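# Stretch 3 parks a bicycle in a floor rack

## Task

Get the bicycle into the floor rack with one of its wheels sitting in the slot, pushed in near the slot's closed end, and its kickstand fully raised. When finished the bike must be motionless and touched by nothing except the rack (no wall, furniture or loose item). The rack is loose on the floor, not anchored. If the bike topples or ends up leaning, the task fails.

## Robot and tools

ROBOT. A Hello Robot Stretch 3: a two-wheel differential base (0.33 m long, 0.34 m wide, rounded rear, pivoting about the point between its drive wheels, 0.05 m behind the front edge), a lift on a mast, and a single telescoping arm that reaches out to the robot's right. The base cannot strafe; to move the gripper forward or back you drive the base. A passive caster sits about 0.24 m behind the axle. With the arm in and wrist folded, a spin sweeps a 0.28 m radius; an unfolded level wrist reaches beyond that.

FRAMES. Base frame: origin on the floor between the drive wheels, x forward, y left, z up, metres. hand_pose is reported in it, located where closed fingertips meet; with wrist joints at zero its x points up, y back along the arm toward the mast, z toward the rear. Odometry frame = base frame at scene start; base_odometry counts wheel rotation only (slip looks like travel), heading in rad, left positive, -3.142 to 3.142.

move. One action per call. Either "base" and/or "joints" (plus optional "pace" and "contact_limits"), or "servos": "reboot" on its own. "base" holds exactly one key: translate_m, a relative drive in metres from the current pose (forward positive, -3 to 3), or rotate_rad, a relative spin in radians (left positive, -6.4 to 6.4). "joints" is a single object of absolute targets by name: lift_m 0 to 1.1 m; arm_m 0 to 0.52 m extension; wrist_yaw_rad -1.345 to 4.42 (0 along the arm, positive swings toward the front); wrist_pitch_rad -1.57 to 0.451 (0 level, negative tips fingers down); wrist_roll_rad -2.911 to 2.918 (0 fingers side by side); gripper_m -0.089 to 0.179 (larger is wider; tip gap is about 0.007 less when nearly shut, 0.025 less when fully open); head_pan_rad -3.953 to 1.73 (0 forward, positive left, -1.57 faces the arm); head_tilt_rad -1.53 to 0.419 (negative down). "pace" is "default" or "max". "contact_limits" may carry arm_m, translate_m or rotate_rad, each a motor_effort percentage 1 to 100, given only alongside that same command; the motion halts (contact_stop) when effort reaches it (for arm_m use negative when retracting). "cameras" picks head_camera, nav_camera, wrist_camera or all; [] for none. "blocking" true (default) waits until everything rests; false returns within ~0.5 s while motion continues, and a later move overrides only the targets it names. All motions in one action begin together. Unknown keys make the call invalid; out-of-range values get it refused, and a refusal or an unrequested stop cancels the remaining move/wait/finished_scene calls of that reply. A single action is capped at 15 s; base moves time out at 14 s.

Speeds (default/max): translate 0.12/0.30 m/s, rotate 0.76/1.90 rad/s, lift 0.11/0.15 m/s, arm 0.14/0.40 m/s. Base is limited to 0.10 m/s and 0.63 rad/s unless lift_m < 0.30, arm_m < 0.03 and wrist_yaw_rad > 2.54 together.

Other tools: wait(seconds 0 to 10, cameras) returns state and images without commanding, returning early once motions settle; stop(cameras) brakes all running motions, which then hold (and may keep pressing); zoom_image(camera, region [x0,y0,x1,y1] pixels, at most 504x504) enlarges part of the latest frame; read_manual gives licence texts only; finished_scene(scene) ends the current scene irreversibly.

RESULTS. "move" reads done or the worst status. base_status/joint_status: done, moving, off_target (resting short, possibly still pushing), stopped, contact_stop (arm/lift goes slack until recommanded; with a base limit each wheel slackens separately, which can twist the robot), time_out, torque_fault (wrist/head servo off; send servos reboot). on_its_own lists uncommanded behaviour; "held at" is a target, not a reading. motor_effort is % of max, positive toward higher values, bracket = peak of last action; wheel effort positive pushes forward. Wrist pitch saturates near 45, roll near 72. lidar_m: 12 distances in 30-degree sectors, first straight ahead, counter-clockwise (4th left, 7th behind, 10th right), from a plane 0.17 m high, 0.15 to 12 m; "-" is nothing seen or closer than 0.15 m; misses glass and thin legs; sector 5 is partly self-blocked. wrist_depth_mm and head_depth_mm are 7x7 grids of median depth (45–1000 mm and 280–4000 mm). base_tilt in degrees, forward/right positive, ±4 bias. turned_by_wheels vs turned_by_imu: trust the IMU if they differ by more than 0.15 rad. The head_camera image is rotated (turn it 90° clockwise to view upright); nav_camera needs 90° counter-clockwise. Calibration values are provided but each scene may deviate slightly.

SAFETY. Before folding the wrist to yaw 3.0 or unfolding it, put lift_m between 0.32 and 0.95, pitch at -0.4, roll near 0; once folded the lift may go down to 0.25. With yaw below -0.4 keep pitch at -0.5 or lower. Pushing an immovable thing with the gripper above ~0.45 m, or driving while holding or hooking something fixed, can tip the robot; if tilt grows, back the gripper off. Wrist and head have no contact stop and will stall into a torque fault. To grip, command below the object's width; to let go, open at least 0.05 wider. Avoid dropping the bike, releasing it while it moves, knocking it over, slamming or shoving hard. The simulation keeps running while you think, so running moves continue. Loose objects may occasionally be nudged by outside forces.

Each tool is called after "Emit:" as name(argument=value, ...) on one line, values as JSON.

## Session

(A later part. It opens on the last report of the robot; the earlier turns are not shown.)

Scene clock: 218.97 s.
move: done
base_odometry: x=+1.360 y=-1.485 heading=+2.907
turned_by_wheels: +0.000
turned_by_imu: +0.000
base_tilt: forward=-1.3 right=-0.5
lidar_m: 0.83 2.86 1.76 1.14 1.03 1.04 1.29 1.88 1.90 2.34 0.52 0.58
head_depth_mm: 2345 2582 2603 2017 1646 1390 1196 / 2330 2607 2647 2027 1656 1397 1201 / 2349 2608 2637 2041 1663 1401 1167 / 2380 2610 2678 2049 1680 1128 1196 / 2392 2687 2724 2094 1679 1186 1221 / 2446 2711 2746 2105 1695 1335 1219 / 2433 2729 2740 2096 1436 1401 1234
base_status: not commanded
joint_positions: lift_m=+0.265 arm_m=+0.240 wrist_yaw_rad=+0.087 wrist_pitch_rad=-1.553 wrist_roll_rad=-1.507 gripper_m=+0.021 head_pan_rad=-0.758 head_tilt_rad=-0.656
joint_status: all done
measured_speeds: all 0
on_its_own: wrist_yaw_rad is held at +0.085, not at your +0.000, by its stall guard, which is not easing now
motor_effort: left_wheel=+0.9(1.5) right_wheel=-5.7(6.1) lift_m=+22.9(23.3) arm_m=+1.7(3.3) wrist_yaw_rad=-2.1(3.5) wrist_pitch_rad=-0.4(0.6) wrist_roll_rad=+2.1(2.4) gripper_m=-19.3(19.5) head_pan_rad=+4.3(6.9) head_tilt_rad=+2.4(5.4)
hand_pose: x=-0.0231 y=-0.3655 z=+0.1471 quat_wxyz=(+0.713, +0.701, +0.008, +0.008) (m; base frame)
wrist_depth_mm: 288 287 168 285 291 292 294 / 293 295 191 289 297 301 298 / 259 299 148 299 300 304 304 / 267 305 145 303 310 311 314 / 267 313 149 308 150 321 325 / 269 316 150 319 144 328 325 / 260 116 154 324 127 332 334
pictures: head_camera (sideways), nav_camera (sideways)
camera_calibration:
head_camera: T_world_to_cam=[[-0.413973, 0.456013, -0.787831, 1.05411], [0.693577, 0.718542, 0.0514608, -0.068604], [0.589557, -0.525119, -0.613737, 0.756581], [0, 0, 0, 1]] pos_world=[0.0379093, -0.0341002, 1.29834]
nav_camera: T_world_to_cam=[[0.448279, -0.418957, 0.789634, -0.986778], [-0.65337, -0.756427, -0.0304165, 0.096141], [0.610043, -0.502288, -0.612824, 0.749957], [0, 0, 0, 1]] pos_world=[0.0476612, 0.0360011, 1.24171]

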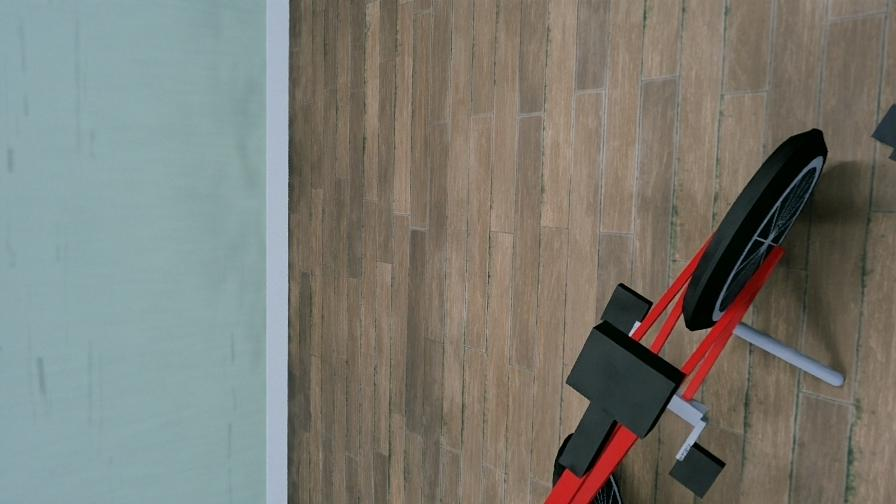

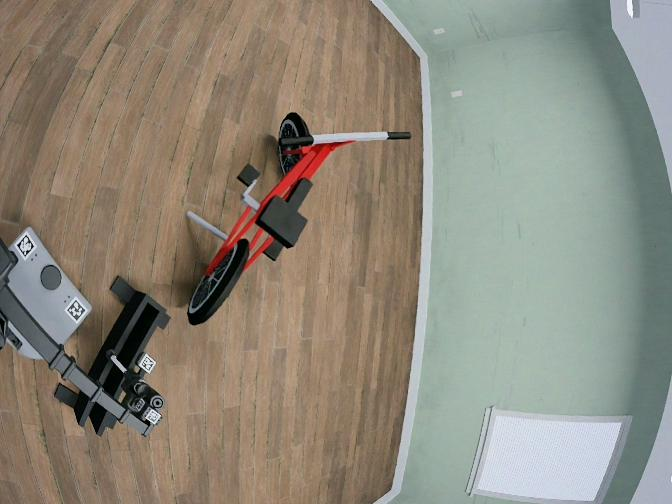

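Emit:
move(base={"translate_m": -0.1}, joints={"arm_m": 0.21, "wrist_yaw_rad": 0.0, "gripper_m": 0.018}, cameras=["nav_camera"])

Emit:
move(base={"rotate_rad": 1.037}, cameras=["nav_camera"])

Scene clock: 250.30 s.
move: done
base_odometry: x=+1.457 y=-1.508 heading=+2.908
turned_by_wheels: +0.000
turned_by_imu: +0.000
base_tilt: forward=-1.4 right=-0.5
lidar_m: 0.92 2.94 1.65 1.07 0.97 0.98 1.21 1.80 1.82 2.24 0.58 0.61
head_depth_mm: 2390 2653 2612 2035 1641 1387 1199 / 2409 2665 2625 2039 1653 1396 1208 / 2448 2682 2660 2065 1640 1393 1193 / 2438 2733 2656 2061 1681 1249 1210 / 2471 2750 2698 2061 1671 1184 1220 / 2469 2745 2753 2094 1037 1350 1232 / 2527 2780 2748 2099 1287 1375 1240
base_status: done
joint_positions: lift_m=+0.265 arm_m=+0.210 wrist_yaw_rad=+0.002 wrist_pitch_rad=-1.547 wrist_roll_rad=-1.507 gripper_m=+0.019 head_pan_rad=-0.758 head_tilt_rad=-0.655
joint_status: all done
measured_speeds: all 0
motor_effort: left_wheel=+1.5(4.2) right_wheel=-6.3(10.4) lift_m=+24.4(25.0) arm_m=-12.6(20.2) wrist_yaw_rad=-1.2(10.4) wrist_pitch_rad=-1.5(2.1) wrist_roll_rad=+2.1(4.4) gripper_m=-18.8(34.4) head_pan_rad=+3.8(4.9) head_tilt_rad=+2.3(3.2)
hand_pose: x=-0.0214 y=-0.3370 z=+0.1470 quat_wxyz=(+0.715, +0.699, -0.022, -0.022) (m; base frame)
wrist_depth_mm: 287 284 169 285 291 298 297 / 292 290 190 288 297 302 304 / 254 299 147 298 306 305 306 / 228 307 145 304 308 314 316 / 226 311 148 309 150 319 318 / 227 269 150 314 143 326 329 / 214 116 154 324 127 330 336
pictures: nav_camera (sideways)
camera_calibration:
nav_camera: T_world_to_cam=[[0.448105, -0.418671, 0.789884, -0.987103], [-0.653254, -0.756529, -0.0303978, 0.096116], [0.610296, -0.502373, -0.612503, 0.749537], [0, 0, 0, 1]] pos_world=[0.0476739, 0.0359902, 1.24171]

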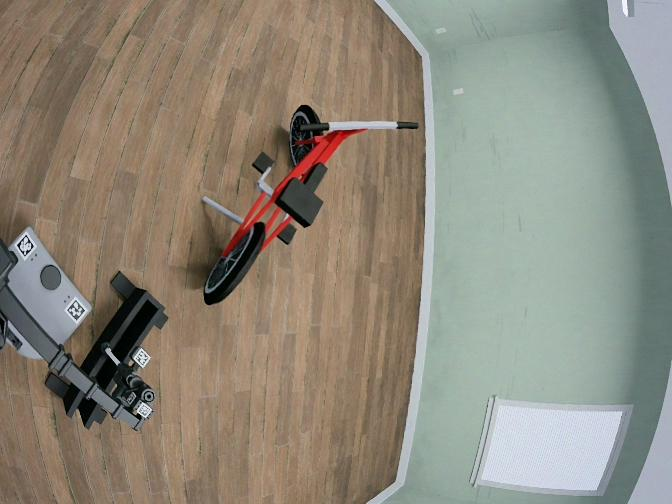

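Scene clock: 253.07 s.
move: done
base_odometry: x=+1.457 y=-1.508 heading=-2.339
turned_by_wheels: +1.037
turned_by_imu: +1.013
base_tilt: forward=-1.3 right=-0.5
lidar_m: 1.70 1.08 0.97 0.98 1.19 1.80 1.81 2.20 0.58 0.60 0.92 2.93
head_depth_mm: 3353 3474 2623 2019 1606 1390 1206 / 3158 3381 2614 2037 1655 1395 1209 / 2998 3329 2672 2047 1660 1406 1212 / 2866 3154 2675 2058 1669 1406 1218 / 2729 3054 2706 2073 1680 1414 1221 / 2614 2879 2745 2085 1695 1427 1226 / 2516 2747 2754 2109 1694 1427 1234
base_status: done
joint_positions: lift_m=+0.265 arm_m=+0.210 wrist_yaw_rad=-0.001 wrist_pitch_rad=-1.549 wrist_roll_rad=-1.495 gripper_m=+0.019 head_pan_rad=-0.758 head_tilt_rad=-0.655
joint_status: not commanded
measured_speeds: all 0
motor_effort: left_wheel=-5.6(10.5) right_wheel=+7.6(12.6) lift_m=+25.2(25.8) arm_m=+16.0(16.1) wrist_yaw_rad=+1.1(2.1) wrist_pitch_rad=-1.3(1.7) wrist_roll_rad=-1.9(2.2) gripper_m=-18.9(19.5) head_pan_rad=+3.9(4.5) head_tilt_rad=+2.0(3.1)
hand_pose: x=-0.0214 y=-0.3365 z=+0.1470 quat_wxyz=(+0.714, +0.699, -0.027, -0.027) (m; base frame)
wrist_depth_mm: 285 285 157 283 289 294 295 / 291 291 174 292 296 300 303 / 254 296 142 300 303 304 306 / 227 304 145 301 147 311 314 / 226 310 149 306 150 320 324 / 224 267 149 313 150 329 326 / 214 117 154 321 126 330 335
pictures: nav_camera (sideways)
camera_calibration:
nav_camera: T_world_to_cam=[[0.448083, -0.418628, 0.789919, -0.987149], [-0.653232, -0.756548, -0.0303951, 0.0961124], [0.610336, -0.502381, -0.612457, 0.749477], [0, 0, 0, 1]] pos_world=[0.0476754, 0.0359889, 1.24171]

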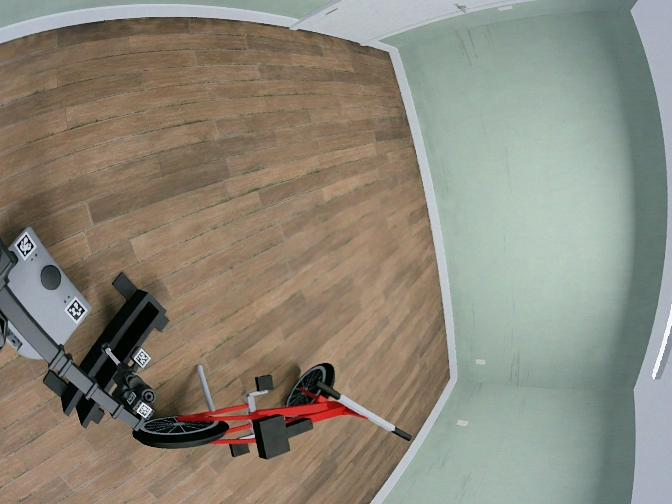

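Emit:
move(base={"translate_m": 0.763}, cameras=["nav_camera"])

Emit:
move(base={"rotate_rad": -1.222}, cameras=["head_camera", "nav_camera"])

Scene clock: 265.63 s.
move: done
base_odometry: x=+0.927 y=-2.057 heading=-2.339
turned_by_wheels: +0.000
turned_by_imu: +0.003
base_tilt: forward=-1.4 right=-0.4
lidar_m: 1.21 0.79 0.71 0.72 0.88 1.71 2.53 1.03 1.00 1.17 2.46 2.23
head_depth_mm: 2513 2819 2615 2023 1644 1387 1199 / 2343 2659 2623 2044 1644 1401 1209 / 2258 2545 2651 2040 1664 1412 1211 / 2175 2393 2604 2053 1673 1404 1215 / 2068 2293 2488 2091 1687 1415 1218 / 1995 2180 2413 2100 1684 1421 1232 / 1888 2090 2303 2098 1695 1435 1233
base_status: done
joint_positions: lift_m=+0.265 arm_m=+0.210 wrist_yaw_rad=+0.000 wrist_pitch_rad=-1.549 wrist_roll_rad=-1.497 gripper_m=+0.019 head_pan_rad=-0.758 head_tilt_rad=-0.655
joint_status: not commanded
measured_speeds: all 0
motor_effort: left_wheel=-1.8(3.8) right_wheel=+7.4(12.5) lift_m=+29.3(29.7) arm_m=+11.3(16.3) wrist_yaw_rad=+0.1(2.4) wrist_pitch_rad=-1.3(1.5) wrist_roll_rad=-1.3(2.2) gripper_m=-19.0(19.9) head_pan_rad=+4.0(4.7) head_tilt_rad=+2.1(3.0)
hand_pose: x=-0.0214 y=-0.3365 z=+0.1470 quat_wxyz=(+0.714, +0.699, -0.026, -0.026) (m; base frame)
wrist_depth_mm: 286 287 159 282 290 295 294 / 291 293 180 290 297 300 300 / 254 298 144 298 302 308 305 / 227 306 145 303 307 311 315 / 226 311 148 306 150 322 325 / 225 267 150 315 145 326 328 / 214 117 154 326 127 332 334
pictures: nav_camera (sideways)
camera_calibration:
nav_camera: T_world_to_cam=[[0.448082, -0.418617, 0.789925, -0.987157], [-0.653224, -0.756555, -0.0303946, 0.0961117], [0.610346, -0.502379, -0.612449, 0.749467], [0, 0, 0, 1]] pos_world=[0.0476755, 0.0359889, 1.24171]

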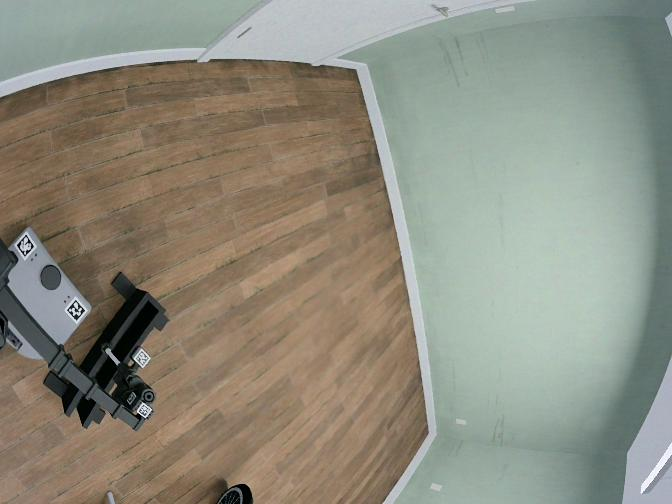

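Scene clock: 268.67 s.
move: done
base_odometry: x=+0.927 y=-2.057 heading=+2.722
turned_by_wheels: -1.222
turned_by_imu: -1.194
base_tilt: forward=-1.3 right=-0.4
lidar_m: 2.69 2.23 1.61 0.86 0.72 0.71 0.80 1.28 2.51 1.07 1.00 1.17
head_depth_mm: 2719 3021 2611 1901 1419 1392 1209 / 2749 3008 2636 1366 1576 1401 1206 / 2700 2979 2673 1916 1582 1403 1208 / 2625 2944 2686 1476 1672 1399 1214 / 2682 2954 2714 2077 1634 1422 1220 / 2619 2891 2759 2087 1651 1427 1222 / 2596 2859 2746 2100 1706 1429 1228
base_status: done
joint_positions: lift_m=+0.265 arm_m=+0.210 wrist_yaw_rad=+0.002 wrist_pitch_rad=-1.549 wrist_roll_rad=-1.507 gripper_m=+0.019 head_pan_rad=-0.758 head_tilt_rad=-0.655
joint_status: not commanded
measured_speeds: all 0
motor_effort: left_wheel=+5.8(12.1) right_wheel=-8.1(13.1) lift_m=+30.3(30.8) arm_m=+14.3(16.2) wrist_yaw_rad=-1.7(3.5) wrist_pitch_rad=-1.2(1.7) wrist_roll_rad=+2.1(2.7) gripper_m=-18.4(19.9) head_pan_rad=+3.8(4.7) head_tilt_rad=+2.2(3.1)
hand_pose: x=-0.0214 y=-0.3366 z=+0.1470 quat_wxyz=(+0.714, +0.699, -0.022, -0.022) (m; base frame)
wrist_depth_mm: 288 288 170 284 290 292 295 / 292 289 193 290 298 299 300 / 253 301 146 297 300 306 305 / 227 302 145 302 312 308 315 / 225 312 149 307 151 320 322 / 226 264 150 316 143 324 330 / 213 117 154 323 126 334 338
pictures: head_camera (sideways), nav_camera (sideways)
camera_calibration:
head_camera: T_world_to_cam=[[-0.413785, 0.455679, -0.788123, 1.05449], [0.693427, 0.718687, 0.0514652, -0.068609], [0.589865, -0.52521, -0.613362, 0.756091], [0, 0, 0, 1]] pos_world=[0.0379168, -0.0340954, 1.29836]
nav_camera: T_world_to_cam=[[0.448084, -0.418616, 0.789925, -0.987157], [-0.65322, -0.756558, -0.0303947, 0.0961117], [0.610348, -0.502376, -0.612449, 0.749467], [0, 0, 0, 1]] pos_world=[0.0476753, 0.0359891, 1.24171]

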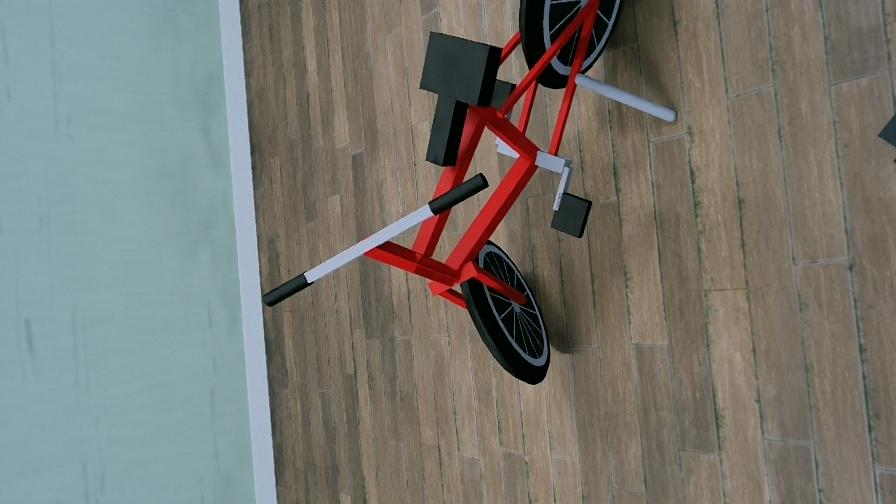

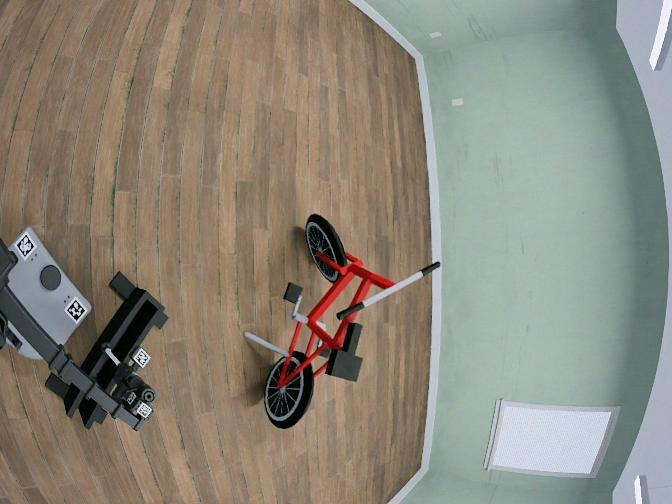

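Emit:
zoom_image(camera="head_camera", region=[400, 200, 640, 420])

Scaled by 2.100 from the camera's 896x504 image, which has a finer 1280x720 frame.

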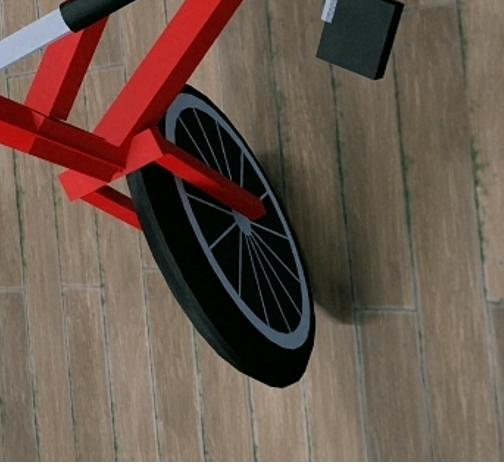

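Emit:
move(joints={"arm_m": 0.195}, base={"rotate_rad": 0.02}, cameras=[])

Emit:
move(base={"translate_m": 0.75}, joints={"head_pan_rad": -1.3, "head_tilt_rad": -0.75}, contact_limits={"translate_m": 30}, cameras=["head_camera", "nav_camera"])

Scene clock: 299.63 s.
move: done
base_odometry: x=+0.927 y=-2.057 heading=+2.742
turned_by_wheels: +0.020
turned_by_imu: +0.020
base_tilt: forward=-1.3 right=-0.5
lidar_m: 2.65 2.24 1.54 0.85 0.72 0.71 0.80 1.31 2.51 1.07 1.00 1.17
head_depth_mm: 2738 3048 2604 1900 1420 1385 1201 / 2673 2951 2643 1528 1580 1397 1202 / 2654 2998 2639 1928 1585 1398 1207 / 2675 2946 2555 1471 1676 1410 1214 / 2620 2944 2732 2065 1634 1426 1221 / 2636 2918 2729 2080 1679 1421 1223 / 2585 2872 2772 2097 1713 1422 1224
base_status: done
joint_positions: lift_m=+0.265 arm_m=+0.195 wrist_yaw_rad=+0.002 wrist_pitch_rad=-1.537 wrist_roll_rad=-1.505 gripper_m=+0.019 head_pan_rad=-0.758 head_tilt_rad=-0.655
joint_status: all done
measured_speeds: all 0
motor_effort: left_wheel=-1.8(4.0) right_wheel=+2.5(6.1) lift_m=+31.8(32.1) arm_m=-16.8(22.4) wrist_yaw_rad=-2.7(2.7) wrist_pitch_rad=-3.4(3.8) wrist_roll_rad=+1.5(2.5) gripper_m=-19.1(19.7) head_pan_rad=+4.3(4.4) head_tilt_rad=+2.2(2.7)
hand_pose: x=-0.0214 y=-0.3246 z=+0.1468 quat_wxyz=(+0.718, +0.695, -0.023, -0.022) (m; base frame)
wrist_depth_mm: 286 284 154 284 293 298 299 / 289 293 171 291 298 301 305 / 239 296 142 293 144 309 312 / 212 298 145 303 148 318 319 / 211 306 148 308 150 323 323 / 211 267 149 317 150 327 332 / 199 112 153 329 125 332 338
pictures: none
No camera images: "cameras" was empty.

Scene clock: 308.23 s.
move: done
base_odometry: x=+0.236 y=-1.765 heading=+2.742
turned_by_wheels: +0.000
turned_by_imu: +0.003
base_tilt: forward=-1.3 right=-0.5
lidar_m: 2.07 1.73 1.73 1.49 1.27 1.27 1.43 2.35 0.97 0.77 0.66 2.48
head_depth_mm: 3307 2967 2261 1828 1433 1328 1101 / 3079 3002 2287 1703 1477 1329 767 / 2854 3001 2302 1854 1449 1341 1060 / 2659 2919 2317 1863 1464 1332 1172 / 2512 2748 2324 1890 1571 1328 1184 / 2376 2600 2333 1888 1575 1353 1184 / 2235 2470 2375 1895 1581 1357 1185
base_status: done
joint_positions: lift_m=+0.265 arm_m=+0.195 wrist_yaw_rad=+0.002 wrist_pitch_rad=-1.544 wrist_roll_rad=-1.505 gripper_m=+0.019 head_pan_rad=-1.292 head_tilt_rad=-0.740
joint_status: all done
measured_speeds: all 0
motor_effort: left_wheel=-0.9(4.8) right_wheel=+6.1(10.8) lift_m=+32.8(33.4) arm_m=+16.0(17.0) wrist_yaw_rad=-2.1(3.3) wrist_pitch_rad=-2.1(3.6) wrist_roll_rad=+1.5(1.9) gripper_m=-19.1(20.3) head_pan_rad=-3.5(6.9) head_tilt_rad=-4.4(5.8)
contact_limits: translate_m 30 (maximum 100)
hand_pose: x=-0.0214 y=-0.3227 z=+0.1469 quat_wxyz=(+0.716, +0.698, -0.022, -0.022) (m; base frame)
wrist_depth_mm: 283 287 160 281 288 295 298 / 294 292 181 289 298 301 301 / 233 296 143 294 302 307 304 / 208 281 146 304 307 310 317 / 206 280 148 306 150 323 326 / 207 261 149 315 145 327 332 / 197 117 154 322 127 329 335
pictures: head_camera (sideways), nav_camera (sideways)
camera_calibration:
head_camera: T_world_to_cam=[[-0.142253, 0.665086, -0.733092, 0.981109], [0.963804, 0.26179, 0.0504829, -0.0689737], [0.225492, -0.699376, -0.678253, 0.842723], [0, 0, 0, 1]] pos_world=[0.016016, -0.0450849, 1.2943]
nav_camera: T_world_to_cam=[[0.19068, -0.650775, 0.734937, -0.913913], [-0.948017, -0.316378, -0.0341841, 0.10284], [0.254764, -0.690215, -0.677273, 0.835958], [0, 0, 0, 1]] pos_world=[0.0587868, 0.0147746, 1.24136]

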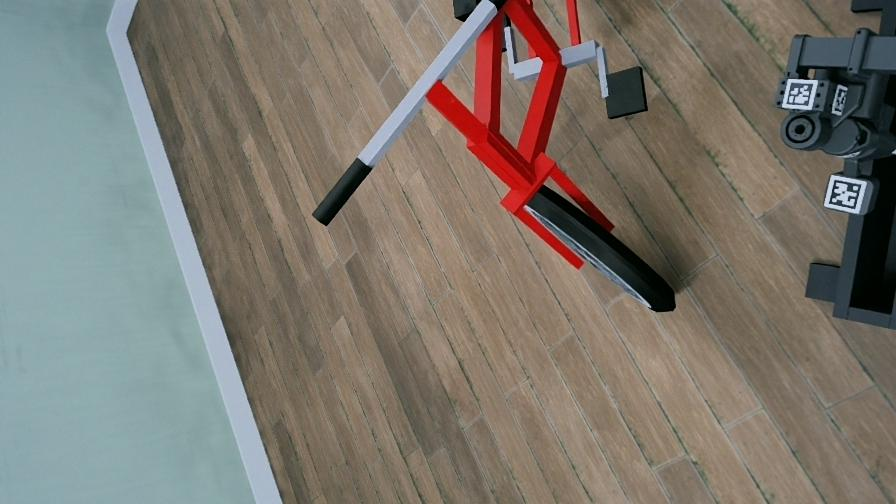

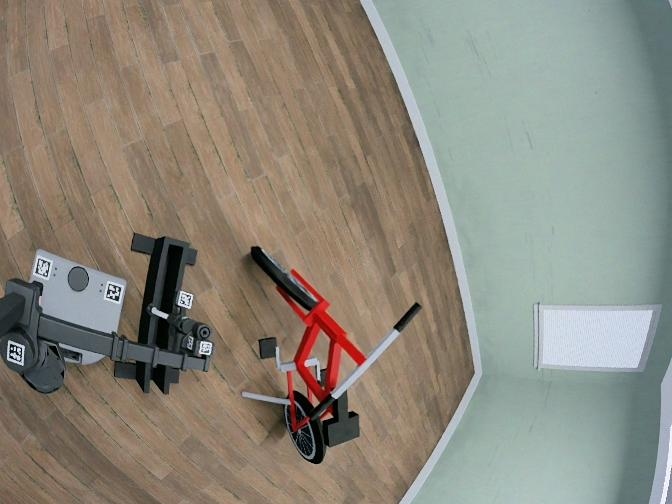

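Emit:
move(base={"translate_m": 0.54}, contact_limits={"translate_m": 30}, cameras=[])

Emit:
move(base={"rotate_rad": 0.468}, joints={"head_pan_rad": -1.9, "head_tilt_rad": -0.75}, cameras=["head_camera", "nav_camera"])

Scene clock: 322.53 s.
move: done
base_odometry: x=-0.262 y=-1.555 heading=+2.742
turned_by_wheels: +0.000
turned_by_imu: +0.002
base_tilt: forward=-1.3 right=-0.5
lidar_m: 1.63 1.37 1.37 1.54 1.65 1.63 1.89 1.48 0.65 2.48 2.09 2.08
head_depth_mm: 2759 2925 2267 1843 1536 1300 1106 / 2538 2794 2281 1838 1559 1331 765 / 2383 2689 2308 1870 1545 1343 1058 / 2216 2514 2315 1871 1553 1348 1175 / 2097 2343 2322 1879 1579 1340 1180 / 1966 2184 2320 1883 1575 1347 1181 / 1868 2083 2217 1900 1586 1363 1188
base_status: done
joint_positions: lift_m=+0.265 arm_m=+0.195 wrist_yaw_rad=+0.002 wrist_pitch_rad=-1.545 wrist_roll_rad=-1.505 gripper_m=+0.019 head_pan_rad=-1.292 head_tilt_rad=-0.740
joint_status: not commanded
measured_speeds: all 0
motor_effort: left_wheel=-1.2(4.0) right_wheel=+6.7(10.9) lift_m=+31.4(32.7) arm_m=+16.0(16.7) wrist_yaw_rad=-1.3(3.7) wrist_pitch_rad=-2.0(2.3) wrist_roll_rad=+1.7(1.9) gripper_m=-19.8(19.8) head_pan_rad=-3.5(4.1) head_tilt_rad=-4.2(5.1)
contact_limits: translate_m 30 (maximum 100)
hand_pose: x=-0.0214 y=-0.3226 z=+0.1469 quat_wxyz=(+0.716, +0.698, -0.022, -0.022) (m; base frame)
wrist_depth_mm: 283 285 159 284 291 292 294 / 288 291 180 290 296 300 300 / 234 297 143 296 300 304 310 / 207 280 145 305 312 311 317 / 207 282 148 310 149 319 322 / 206 260 150 318 144 326 326 / 196 117 153 324 127 334 339
pictures: none
No camera images: "cameras" was empty.

Scene clock: 324.40 s.
move: done
base_odometry: x=-0.262 y=-1.555 heading=-3.074
turned_by_wheels: +0.468
turned_by_imu: +0.457
base_tilt: forward=-1.3 right=-0.5
lidar_m: 1.38 1.36 1.50 1.66 1.65 1.82 2.83 0.65 2.60 2.10 2.08 1.71
head_depth_mm: 3337 2947 2269 1835 1428 1247 1165 / 3048 2961 2298 1841 1545 1325 1143 / 2741 2865 2285 1846 1556 1335 1053 / 2470 2722 2311 1878 1567 1339 779 / 2302 2568 2331 1876 1568 1354 839 / 2145 2355 2362 1889 1578 1355 1187 / 1988 2174 2290 1890 1580 1361 1193
base_status: done
joint_positions: lift_m=+0.265 arm_m=+0.195 wrist_yaw_rad=-0.001 wrist_pitch_rad=-1.547 wrist_roll_rad=-1.494 gripper_m=+0.019 head_pan_rad=-1.892 head_tilt_rad=-0.740
joint_status: all done
measured_speeds: all 0
motor_effort: left_wheel=-5.5(11.0) right_wheel=+7.8(13.0) lift_m=+30.9(31.8) arm_m=+15.9(16.6) wrist_yaw_rad=+0.4(2.3) wrist_pitch_rad=-1.4(2.0) wrist_roll_rad=-2.3(2.6) gripper_m=-18.3(19.6) head_pan_rad=-3.2(5.2) head_tilt_rad=-3.9(6.8)
hand_pose: x=-0.0213 y=-0.3220 z=+0.1470 quat_wxyz=(+0.715, +0.698, -0.028, -0.028) (m; base frame)
wrist_depth_mm: 285 286 154 281 289 293 295 / 290 289 172 291 298 298 301 / 294 297 142 295 302 307 308 / 209 281 146 303 148 312 315 / 208 279 149 310 150 318 325 / 205 242 150 316 151 326 329 / 194 117 156 321 127 333 337
pictures: head_camera (sideways), nav_camera (sideways)
camera_calibration:
head_camera: T_world_to_cam=[[0.258155, 0.629395, -0.732952, 0.978483], [0.943288, -0.328116, 0.05048, -0.0688448], [-0.208721, -0.704416, -0.678405, 0.84557], [0, 0, 0, 1]] pos_world=[-0.0111708, -0.0428082, 1.29429]
nav_camera: T_world_to_cam=[[-0.210105, -0.644926, 0.734796, -0.911285], [-0.96108, 0.274145, -0.0341931, 0.102931], [-0.179389, -0.713383, -0.677425, 0.838805], [0, 0, 0, 1]] pos_world=[0.0579312, -0.0175414, 1.24136]

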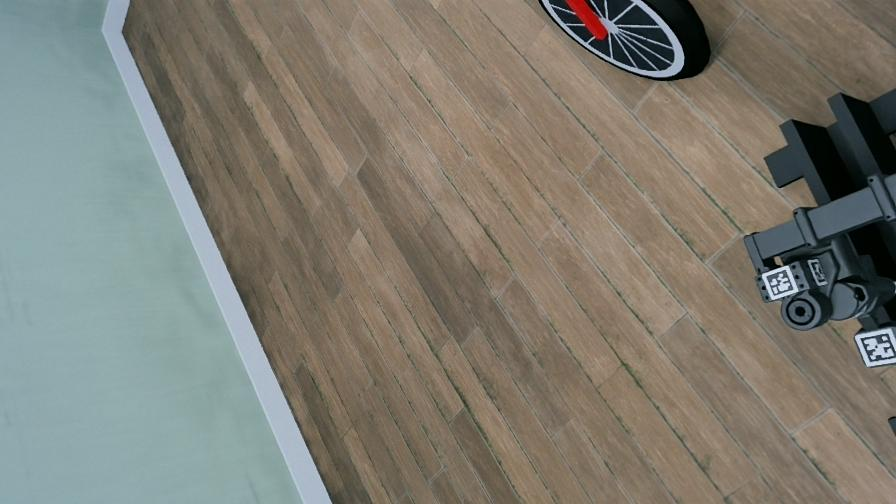

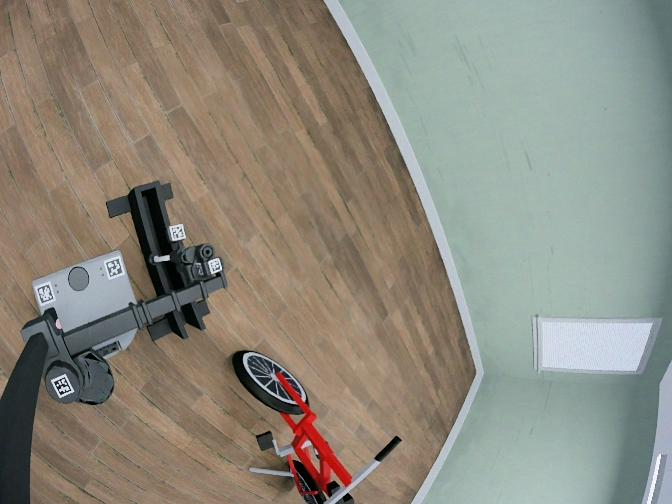

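Emit:
move(joints={"head_pan_rad": -2.4, "head_tilt_rad": -0.72}, cameras=["head_camera"])

Scene clock: 326.97 s.
move: done
base_odometry: x=-0.262 y=-1.555 heading=-3.074
turned_by_wheels: +0.000
turned_by_imu: +0.000
base_tilt: forward=-1.3 right=-0.4
lidar_m: 1.38 1.37 1.50 1.66 1.65 1.82 2.84 0.65 2.59 2.10 2.08 1.70
head_depth_mm: 2894 3052 2339 1714 1552 1340 1168 / 2992 3103 2324 1475 1521 1346 1172 / 3096 3151 2256 1832 1467 1345 1182 / 3232 3223 2370 1902 1371 1295 1140 / 3292 3188 2381 1918 1583 1352 1160 / 3391 3210 2411 1920 1596 1372 771 / 3053 3129 2449 1938 1604 1377 1198
base_status: not commanded
joint_positions: lift_m=+0.265 arm_m=+0.195 wrist_yaw_rad=-0.001 wrist_pitch_rad=-1.547 wrist_roll_rad=-1.494 gripper_m=+0.019 head_pan_rad=-2.392 head_tilt_rad=-0.725
joint_status: all done
measured_speeds: all 0
motor_effort: left_wheel=-5.4(6.0) right_wheel=+7.9(8.1) lift_m=+30.6(31.2) arm_m=+16.0(16.2) wrist_yaw_rad=+1.0(2.1) wrist_pitch_rad=-1.5(1.7) wrist_roll_rad=-2.0(2.6) gripper_m=-18.6(19.5) head_pan_rad=-3.4(6.0) head_tilt_rad=+2.6(4.3)
hand_pose: x=-0.0213 y=-0.3220 z=+0.1470 quat_wxyz=(+0.715, +0.698, -0.028, -0.028) (m; base frame)
wrist_depth_mm: 283 286 153 284 289 291 296 / 290 293 172 291 293 299 304 / 297 294 141 296 304 304 309 / 208 280 145 302 147 310 317 / 206 284 148 309 150 319 321 / 206 243 149 315 150 325 329 / 194 117 155 326 126 332 334
pictures: head_camera (sideways)
camera_calibration:
head_camera: T_world_to_cam=[[0.519727, 0.42072, -0.743558, 0.990711], [0.671189, -0.739551, 0.05069, -0.0674594], [-0.528573, -0.525413, -0.666747, 0.832357], [0, 0, 0, 1]] pos_world=[-0.0296593, -0.0293701, 1.29504]

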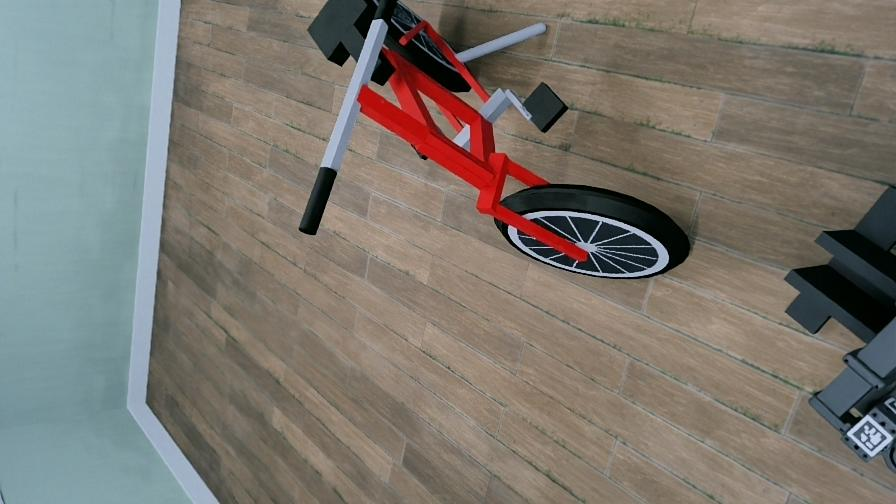

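Emit:
move(joints={"arm_m": 0.5, "head_pan_rad": -1.7, "head_tilt_rad": -0.85})

Scene clock: 369.13 s.
move: done
base_odometry: x=-0.262 y=-1.555 heading=-3.074
turned_by_wheels: +0.000
turned_by_imu: +0.000
base_tilt: forward=-1.4 right=-0.4
lidar_m: 1.38 1.37 1.50 1.66 1.65 1.82 2.84 0.65 2.60 2.10 2.08 1.70
head_depth_mm: 2732 2419 1991 1670 1440 1265 1130 / 2536 2453 1984 1671 1447 1272 1129 / 2382 2478 2009 1682 1301 827 1091 / 2248 2406 2020 1684 1072 1262 1143 / 2124 2342 2034 1687 1428 1242 1152 / 2002 2256 2031 1714 1470 1256 1147 / 1898 2133 2044 1726 1477 1302 1154
base_status: not commanded
joint_positions: lift_m=+0.265 arm_m=+0.500 wrist_yaw_rad=-0.001 wrist_pitch_rad=-1.556 wrist_roll_rad=-1.495 gripper_m=+0.019 head_pan_rad=-1.708 head_tilt_rad=-0.839
joint_status: all done
measured_speeds: all 0
motor_effort: left_wheel=-4.9(5.9) right_wheel=+5.5(8.0) lift_m=+29.1(30.7) arm_m=+17.9(23.2) wrist_yaw_rad=+1.4(2.5) wrist_pitch_rad=+0.3(1.7) wrist_roll_rad=-2.0(2.6) gripper_m=-18.4(18.9) head_pan_rad=+3.8(8.1) head_tilt_rad=-4.8(6.0)
hand_pose: x=-0.0213 y=-0.6247 z=+0.1471 quat_wxyz=(+0.712, +0.702, -0.027, -0.027) (m; base frame)
wrist_depth_mm: 289 287 170 282 290 290 292 / 291 293 191 292 294 298 296 / 300 300 155 299 300 306 304 / 305 304 149 304 306 310 313 / 316 314 162 313 314 318 319 / 322 316 151 316 134 325 328 / 321 117 154 321 123 331 332
pictures: head_camera (sideways), nav_camera (sideways), wrist_camera
camera_calibration:
head_camera: T_world_to_cam=[[0.148336, 0.734204, -0.662527, 0.887377], [0.986668, -0.155231, 0.0488833, -0.0670244], [-0.0669545, -0.660945, -0.747442, 0.934491], [0, 0, 0, 1]] pos_world=[-0.00293036, -0.0442727, 1.28967]
nav_camera: T_world_to_cam=[[-0.0982833, -0.740883, 0.664404, -0.820235], [-0.994489, 0.097603, -0.0382739, 0.108443], [-0.0364913, -0.664504, -0.746393, 0.92763], [0, 0, 0, 1]] pos_world=[0.0610806, -0.00186831, 1.24149]
wrist_camera: T_world_to_cam=[[-0.0343831, -0.999335, 0.0121323, -0.629769], [-0.990729, 0.0356784, 0.131088, 0.0291365], [-0.131434, -0.00751262, -0.991297, 0.300292], [0, 0, 0, 1]] pos_world=[0.0466813, -0.628134, 0.301499]

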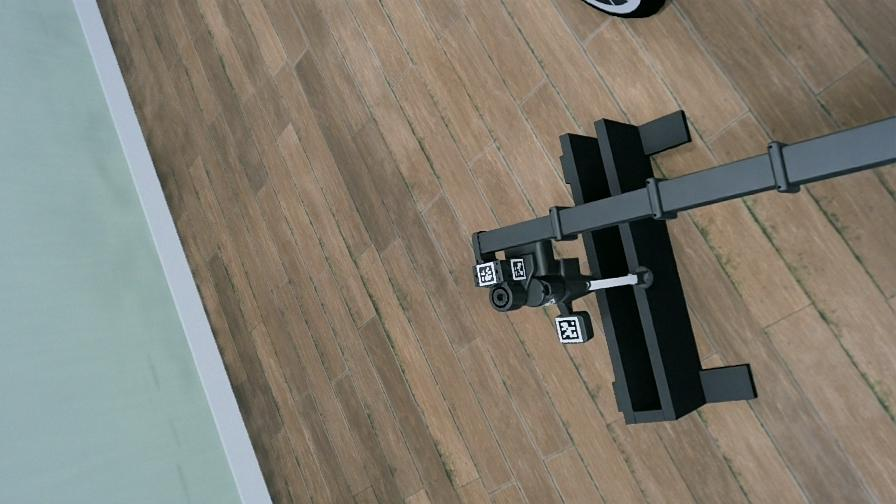

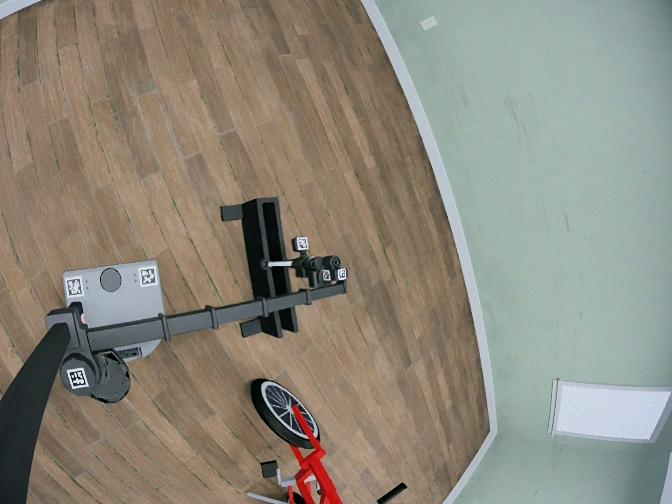

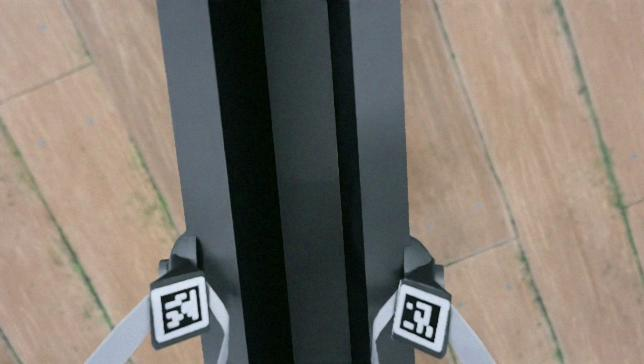

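Emit:
move(joints={"arm_m": 0.518}, cameras=[])

Emit:
move(joints={"lift_m": 0.215}, cameras=["wrist_camera"])

Scene clock: 376.17 s.
move: done
base_odometry: x=-0.262 y=-1.555 heading=-3.074
turned_by_wheels: +0.000
turned_by_imu: +0.000
base_tilt: forward=-1.3 right=-0.4
lidar_m: 1.38 1.37 1.50 1.66 1.65 1.82 2.84 0.65 2.59 2.10 2.08 1.70
head_depth_mm: 2731 2452 1972 1669 1444 1268 1133 / 2553 2466 1978 1674 1454 1266 1138 / 2369 2462 2004 1682 1316 839 1086 / 2236 2384 1995 1693 1106 1288 1140 / 2086 2342 2015 1692 1280 1261 1150 / 1986 2248 2034 1703 1472 1248 1154 / 1884 2127 2042 1730 1473 1293 1153
base_status: not commanded
joint_positions: lift_m=+0.265 arm_m=+0.518 wrist_yaw_rad=-0.001 wrist_pitch_rad=-1.556 wrist_roll_rad=-1.495 gripper_m=+0.019 head_pan_rad=-1.708 head_tilt_rad=-0.839
joint_status: all done
measured_speeds: all 0
motor_effort: left_wheel=-5.3(5.9) right_wheel=+5.3(5.7) lift_m=+28.3(29.8) arm_m=+18.0(22.9) wrist_yaw_rad=+1.3(2.6) wrist_pitch_rad=-0.2(0.4) wrist_roll_rad=-2.0(2.3) gripper_m=-16.9(18.3) head_pan_rad=+3.7(4.5) head_tilt_rad=-4.8(5.5)
hand_pose: x=-0.0213 y=-0.6422 z=+0.1471 quat_wxyz=(+0.712, +0.702, -0.027, -0.027) (m; base frame)
wrist_depth_mm: 286 285 170 284 290 295 292 / 292 294 192 292 298 299 300 / 296 300 156 299 300 307 306 / 305 307 149 304 305 313 311 / 312 314 162 311 312 320 318 / 317 316 152 315 134 324 325 / 322 117 154 324 123 331 330
pictures: none
No camera images: "cameras" was empty.

Scene clock: 376.67 s.
move: contact_stop
base_odometry: x=-0.262 y=-1.555 heading=-3.074
turned_by_wheels: +0.000
turned_by_imu: +0.000
base_tilt: forward=-1.3 right=-0.5
lidar_m: 1.38 1.37 1.49 1.66 1.65 1.82 2.81 0.65 2.59 2.10 2.08 1.70
head_depth_mm: 2731 2446 1966 1661 1440 1262 1133 / 2570 2433 1997 1679 1448 1268 1134 / 2408 2476 1993 1683 1325 837 1089 / 2242 2400 1998 1684 1101 1284 1140 / 2104 2314 2022 1700 1284 1263 1146 / 1993 2257 2034 1707 1476 1245 1145 / 1892 2146 2053 1716 1477 1302 1151
base_status: not commanded
joint_positions: lift_m=+0.263 arm_m=+0.518 wrist_yaw_rad=-0.001 wrist_pitch_rad=-1.556 wrist_roll_rad=-1.496 gripper_m=+0.019 head_pan_rad=-1.708 head_tilt_rad=-0.839
joint_status: lift_m contact_stop (moved -0.002 of -0.050)
measured_speeds: translate_m=+0.000 rotate_rad=+0.000 lift_m=+0.003 arm_m=+0.000 wrist_yaw_rad=+0.000 wrist_pitch_rad=+0.000 wrist_roll_rad=+0.000 head_pan_rad=+0.000 head_tilt_rad=+0.000
on_its_own: lift_m is slack since a contact_stop (your +0.215 is given up)
motor_effort: left_wheel=-4.4(5.6) right_wheel=+4.6(5.6) lift_m=+23.2(27.0) arm_m=+18.1(18.2) wrist_yaw_rad=+1.1(2.7) wrist_pitch_rad=+0.1(0.2) wrist_roll_rad=-1.5(2.2) gripper_m=-18.1(18.1) head_pan_rad=+3.4(4.3) head_tilt_rad=-4.6(5.4)
hand_pose: x=-0.0213 y=-0.6422 z=+0.1447 quat_wxyz=(+0.711, +0.702, -0.027, -0.027) (m; base frame)
wrist_depth_mm: 288 286 171 288 287 291 292 / 293 291 192 287 294 295 296 / 296 295 157 298 300 303 304 / 304 308 150 300 307 310 310 / 308 309 165 312 313 313 316 / 314 312 149 315 143 322 325 / 325 116 154 323 123 327 334
pictures: wrist_camera
camera_calibration:
wrist_camera: T_world_to_cam=[[-0.0333077, -0.999375, 0.0118755, -0.647152], [-0.990764, 0.0345787, 0.131111, 0.0293739], [-0.13144, -0.00739877, -0.991297, 0.297774], [0, 0, 0, 1]] pos_world=[0.0466868, -0.645559, 0.299016]

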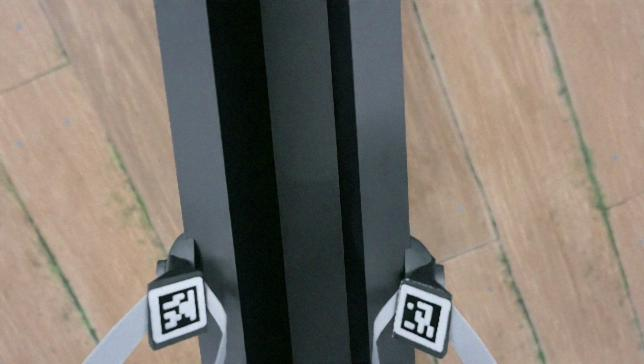

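Emit:
move(joints={"gripper_m": 0.12}, cameras=[])

Emit:
move(joints={"lift_m": 0.5, "head_pan_rad": -2.1, "head_tilt_rad": -0.8}, cameras=["head_camera"])

Scene clock: 383.20 s.
move: done
base_odometry: x=-0.262 y=-1.555 heading=-3.074
turned_by_wheels: +0.000
turned_by_imu: +0.000
base_tilt: forward=-1.3 right=-0.5
lidar_m: 1.38 1.37 1.49 1.66 1.65 1.82 2.83 0.65 2.59 2.09 2.08 1.71
head_depth_mm: 2727 2432 1990 1672 1444 1265 1132 / 2555 2467 1992 1670 1447 1277 1133 / 2411 2431 2002 1690 1325 840 1091 / 2254 2403 2004 1699 1100 1279 1141 / 2113 2340 2004 1703 1284 1261 1148 / 2008 2241 2028 1712 1467 1246 1154 / 1888 2127 2020 1722 1480 1286 1159
base_status: not commanded
joint_positions: lift_m=+0.264 arm_m=+0.518 wrist_yaw_rad=-0.001 wrist_pitch_rad=-1.555 wrist_roll_rad=-1.498 gripper_m=+0.120 head_pan_rad=-1.708 head_tilt_rad=-0.839
joint_status: all done
measured_speeds: all 0
on_its_own: lift_m is slack since a contact_stop (your +0.215 is given up)
motor_effort: left_wheel=-3.0(4.3) right_wheel=+3.3(4.7) lift_m=+25.8(26.6) arm_m=+11.0(13.2) wrist_yaw_rad=+1.5(2.9) wrist_pitch_rad=+0.1(0.5) wrist_roll_rad=-1.2(1.8) gripper_m=+0.0(80.4) head_pan_rad=+3.8(4.9) head_tilt_rad=-5.2(5.4)
hand_pose: x=-0.0213 y=-0.6425 z=+0.1459 quat_wxyz=(+0.712, +0.701, -0.026, -0.026) (m; base frame)
wrist_depth_mm: 286 283 170 284 289 288 289 / 292 292 193 290 295 293 299 / 294 300 156 294 298 301 302 / 302 308 150 301 308 310 308 / 311 309 164 308 148 315 315 / 318 121 150 314 149 323 325 / 108 123 175 321 153 117 334
pictures: none
No camera images: "cameras" was empty.

Scene clock: 386.17 s.
move: done
base_odometry: x=-0.262 y=-1.555 heading=-3.074
turned_by_wheels: +0.000
turned_by_imu: +0.000
base_tilt: forward=-1.3 right=-0.4
lidar_m: 1.38 1.37 1.50 1.66 1.65 1.82 2.83 0.65 2.59 2.09 2.08 1.71
head_depth_mm: 3162 2592 2022 1636 1442 1289 1140 / 3218 2626 2084 1727 1246 1290 1147 / 3369 2632 2103 1738 1484 1300 503 / 3143 2658 2113 1766 1491 595 1102 / 2835 2679 2108 1756 1489 1223 1159 / 2515 2612 2135 1776 1419 1220 1160 / 2273 2451 2127 823 1416 1184 1149
base_status: not commanded
joint_positions: lift_m=+0.500 arm_m=+0.518 wrist_yaw_rad=-0.001 wrist_pitch_rad=-1.554 wrist_roll_rad=-1.498 gripper_m=+0.120 head_pan_rad=-2.092 head_tilt_rad=-0.804
joint_status: all done
measured_speeds: all 0
motor_effort: left_wheel=-3.8(3.9) right_wheel=+3.3(3.5) lift_m=+32.9(41.1) arm_m=+6.0(10.9) wrist_yaw_rad=+1.0(2.6) wrist_pitch_rad=+0.1(0.5) wrist_roll_rad=-0.9(1.4) gripper_m=+0.9(1.3) head_pan_rad=-3.6(8.4) head_tilt_rad=+1.9(3.7)
hand_pose: x=-0.0213 y=-0.6427 z=+0.3821 quat_wxyz=(+0.712, +0.701, -0.026, -0.026) (m; base frame)
wrist_depth_mm: 513 516 489 517 512 527 518 / 520 527 533 528 531 528 533 / 539 533 538 524 536 534 540 / 553 551 555 539 558 558 566 / 560 550 551 559 556 571 571 / 569 121 579 582 574 573 587 / 107 123 589 578 604 117 603
pictures: head_camera (sideways)
camera_calibration:
head_camera: T_world_to_cam=[[0.400385, 0.604569, -0.688613, 0.919833], [0.857756, -0.511667, 0.0495128, -0.0670597], [-0.322406, -0.610486, -0.723437, 0.904832], [0, 0, 0, 1]] pos_world=[-0.019043, -0.0380272, 1.29132]

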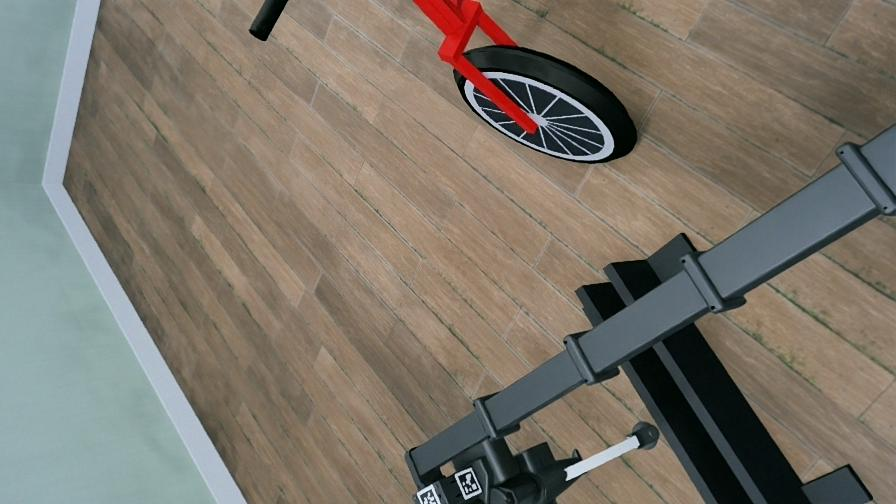

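Emit:
move(joints={"lift_m": 0.93, "arm_m": 0.2, "wrist_roll_rad": -0.5, "gripper_m": 0.12}, base={"rotate_rad": 0.112}, cameras=[])

Emit:
move(base={"translate_m": -0.86}, joints={"head_pan_rad": -1.57, "head_tilt_rad": -0.8}, contact_limits={"translate_m": 30})

Scene clock: 409.93 s.
move: done
base_odometry: x=-0.262 y=-1.555 heading=-2.962
turned_by_wheels: +0.112
turned_by_imu: +0.110
base_tilt: forward=-1.4 right=-0.5
lidar_m: 1.36 1.37 1.59 1.63 1.66 1.93 1.24 0.65 2.41 2.08 2.08 1.58
head_depth_mm: 3218 2615 2073 1852 - - 1130 / 3386 2639 2079 - - 1267 1144 / 3072 2626 2208 - - 1295 1151 / 2806 2654 - - 1489 1295 1156 / 2528 2692 - 1722 1505 1264 1159 / 2297 2337 326 1769 1450 1232 1157 / 2130 318 314 348 430 1181 1168
base_status: done
joint_positions: lift_m=+0.930 arm_m=+0.200 wrist_yaw_rad=+0.000 wrist_pitch_rad=-1.554 wrist_roll_rad=-0.504 gripper_m=+0.120 head_pan_rad=-2.092 head_tilt_rad=-0.803
joint_status: all done
measured_speeds: all 0
motor_effort: left_wheel=-2.9(9.4) right_wheel=+3.2(8.2) lift_m=+33.7(39.2) arm_m=-14.4(24.6) wrist_yaw_rad=-0.4(2.6) wrist_pitch_rad=-0.3(0.6) wrist_roll_rad=+1.2(2.3) gripper_m=+0.5(1.2) head_pan_rad=-3.1(4.3) head_tilt_rad=+1.8(2.2)
hand_pose: x=-0.0216 y=-0.3252 z=+0.8121 quat_wxyz=(+0.614, +0.604, -0.362, -0.357) (m; base frame)
wrist_depth_mm: 919 915 939 923 971 933 960 / 962 960 949 969 910 987 977 / 955 945 990 964 992 979 987 / 998 988 966 994 - - 996 / - - - 969 - - 924 / - 121 877 882 - 821 - / 108 - 887 - - 117 -
pictures: none
No camera images: "cameras" was empty.

Scene clock: 419.67 s.
move: done
base_odometry: x=+0.584 y=-1.401 heading=-2.962
turned_by_wheels: +0.000
turned_by_imu: -0.002
base_tilt: forward=-1.3 right=-0.5
lidar_m: 2.19 2.19 1.64 1.45 1.45 1.67 2.55 0.47 0.31 0.32 0.45 2.54
head_depth_mm: 2388 303 1915 1744 1468 1083 1125 / 2274 305 320 1722 1474 1039 1093 / 2213 305 324 369 1462 1228 1111 / 2187 324 335 391 1442 903 1155 / 2114 2409 2127 1712 1438 1000 1158 / 2039 2345 2152 1757 1499 1319 1139 / 2000 2263 2152 1787 1517 1317 1163
base_status: done
joint_positions: lift_m=+0.930 arm_m=+0.200 wrist_yaw_rad=+0.000 wrist_pitch_rad=-1.554 wrist_roll_rad=-0.504 gripper_m=+0.120 head_pan_rad=-1.578 head_tilt_rad=-0.803
joint_status: all done
measured_speeds: all 0
motor_effort: left_wheel=-2.9(8.3) right_wheel=-0.6(4.1) lift_m=+32.3(33.7) arm_m=-10.4(15.4) wrist_yaw_rad=-0.8(2.1) wrist_pitch_rad=-0.3(0.6) wrist_roll_rad=+1.2(1.8) gripper_m=-0.2(1.2) head_pan_rad=+3.9(6.4) head_tilt_rad=+1.3(3.5)
contact_limits: translate_m 30 (maximum 100)
hand_pose: x=-0.0216 y=-0.3252 z=+0.8121 quat_wxyz=(+0.614, +0.604, -0.362, -0.357) (m; base frame)
wrist_depth_mm: 920 953 913 690 939 969 936 / 943 943 987 254 953 980 991 / 999 949 989 591 964 - 995 / 992 976 962 469 766 - - / - - 999 859 572 - - / - 120 883 864 - 457 - / 107 - 882 - - 117 -
pictures: head_camera (sideways), nav_camera (sideways), wrist_camera
camera_calibration:
head_camera: T_world_to_cam=[[0.051712, 0.723091, -0.688815, 0.922223], [0.998479, -0.0242362, 0.0495175, -0.0679243], [0.0191113, -0.690328, -0.723244, 0.902498], [0, 0, 0, 1]] pos_world=[0.00288303, -0.045477, 1.29133]
nav_camera: T_world_to_cam=[[-0.00121578, -0.723157, 0.690682, -0.85507], [-0.99876, -0.0335035, -0.0368369, 0.1066], [0.0497792, -0.68987, -0.722219, 0.895666], [0, 0, 0, 1]] pos_world=[0.0608428, 0.00311534, 1.24138]
wrist_camera: T_world_to_cam=[[-0.854058, -0.520129, 0.00710169, -0.196265], [-0.515821, 0.848591, 0.117568, 0.21668], [-0.0671768, 0.0967466, -0.993039, 0.998396], [0, 0, 0, 1]] pos_world=[0.0112149, -0.382547, 0.967366]

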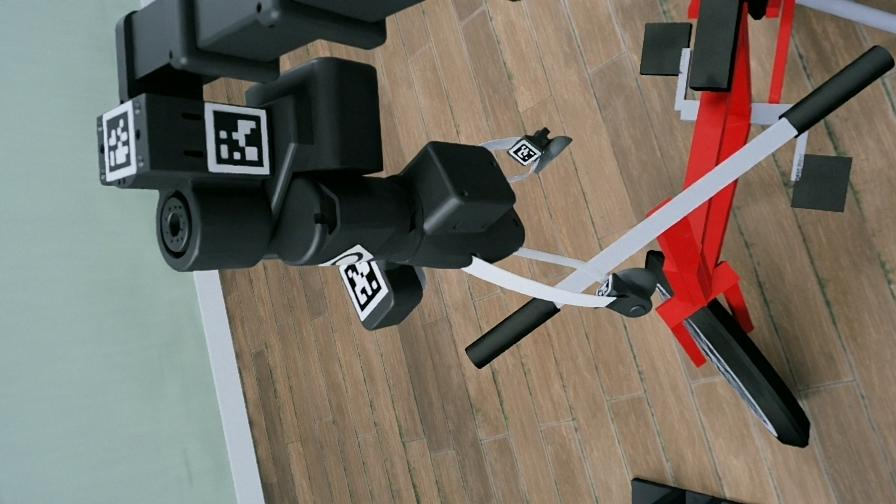

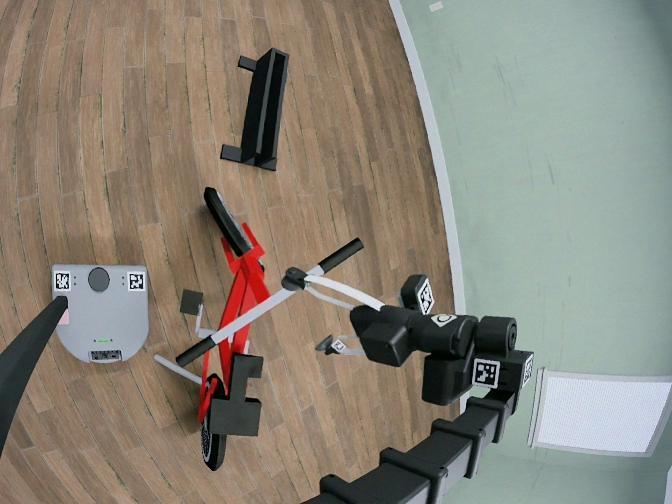

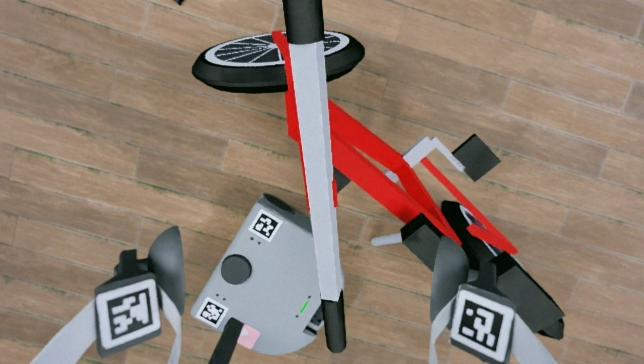

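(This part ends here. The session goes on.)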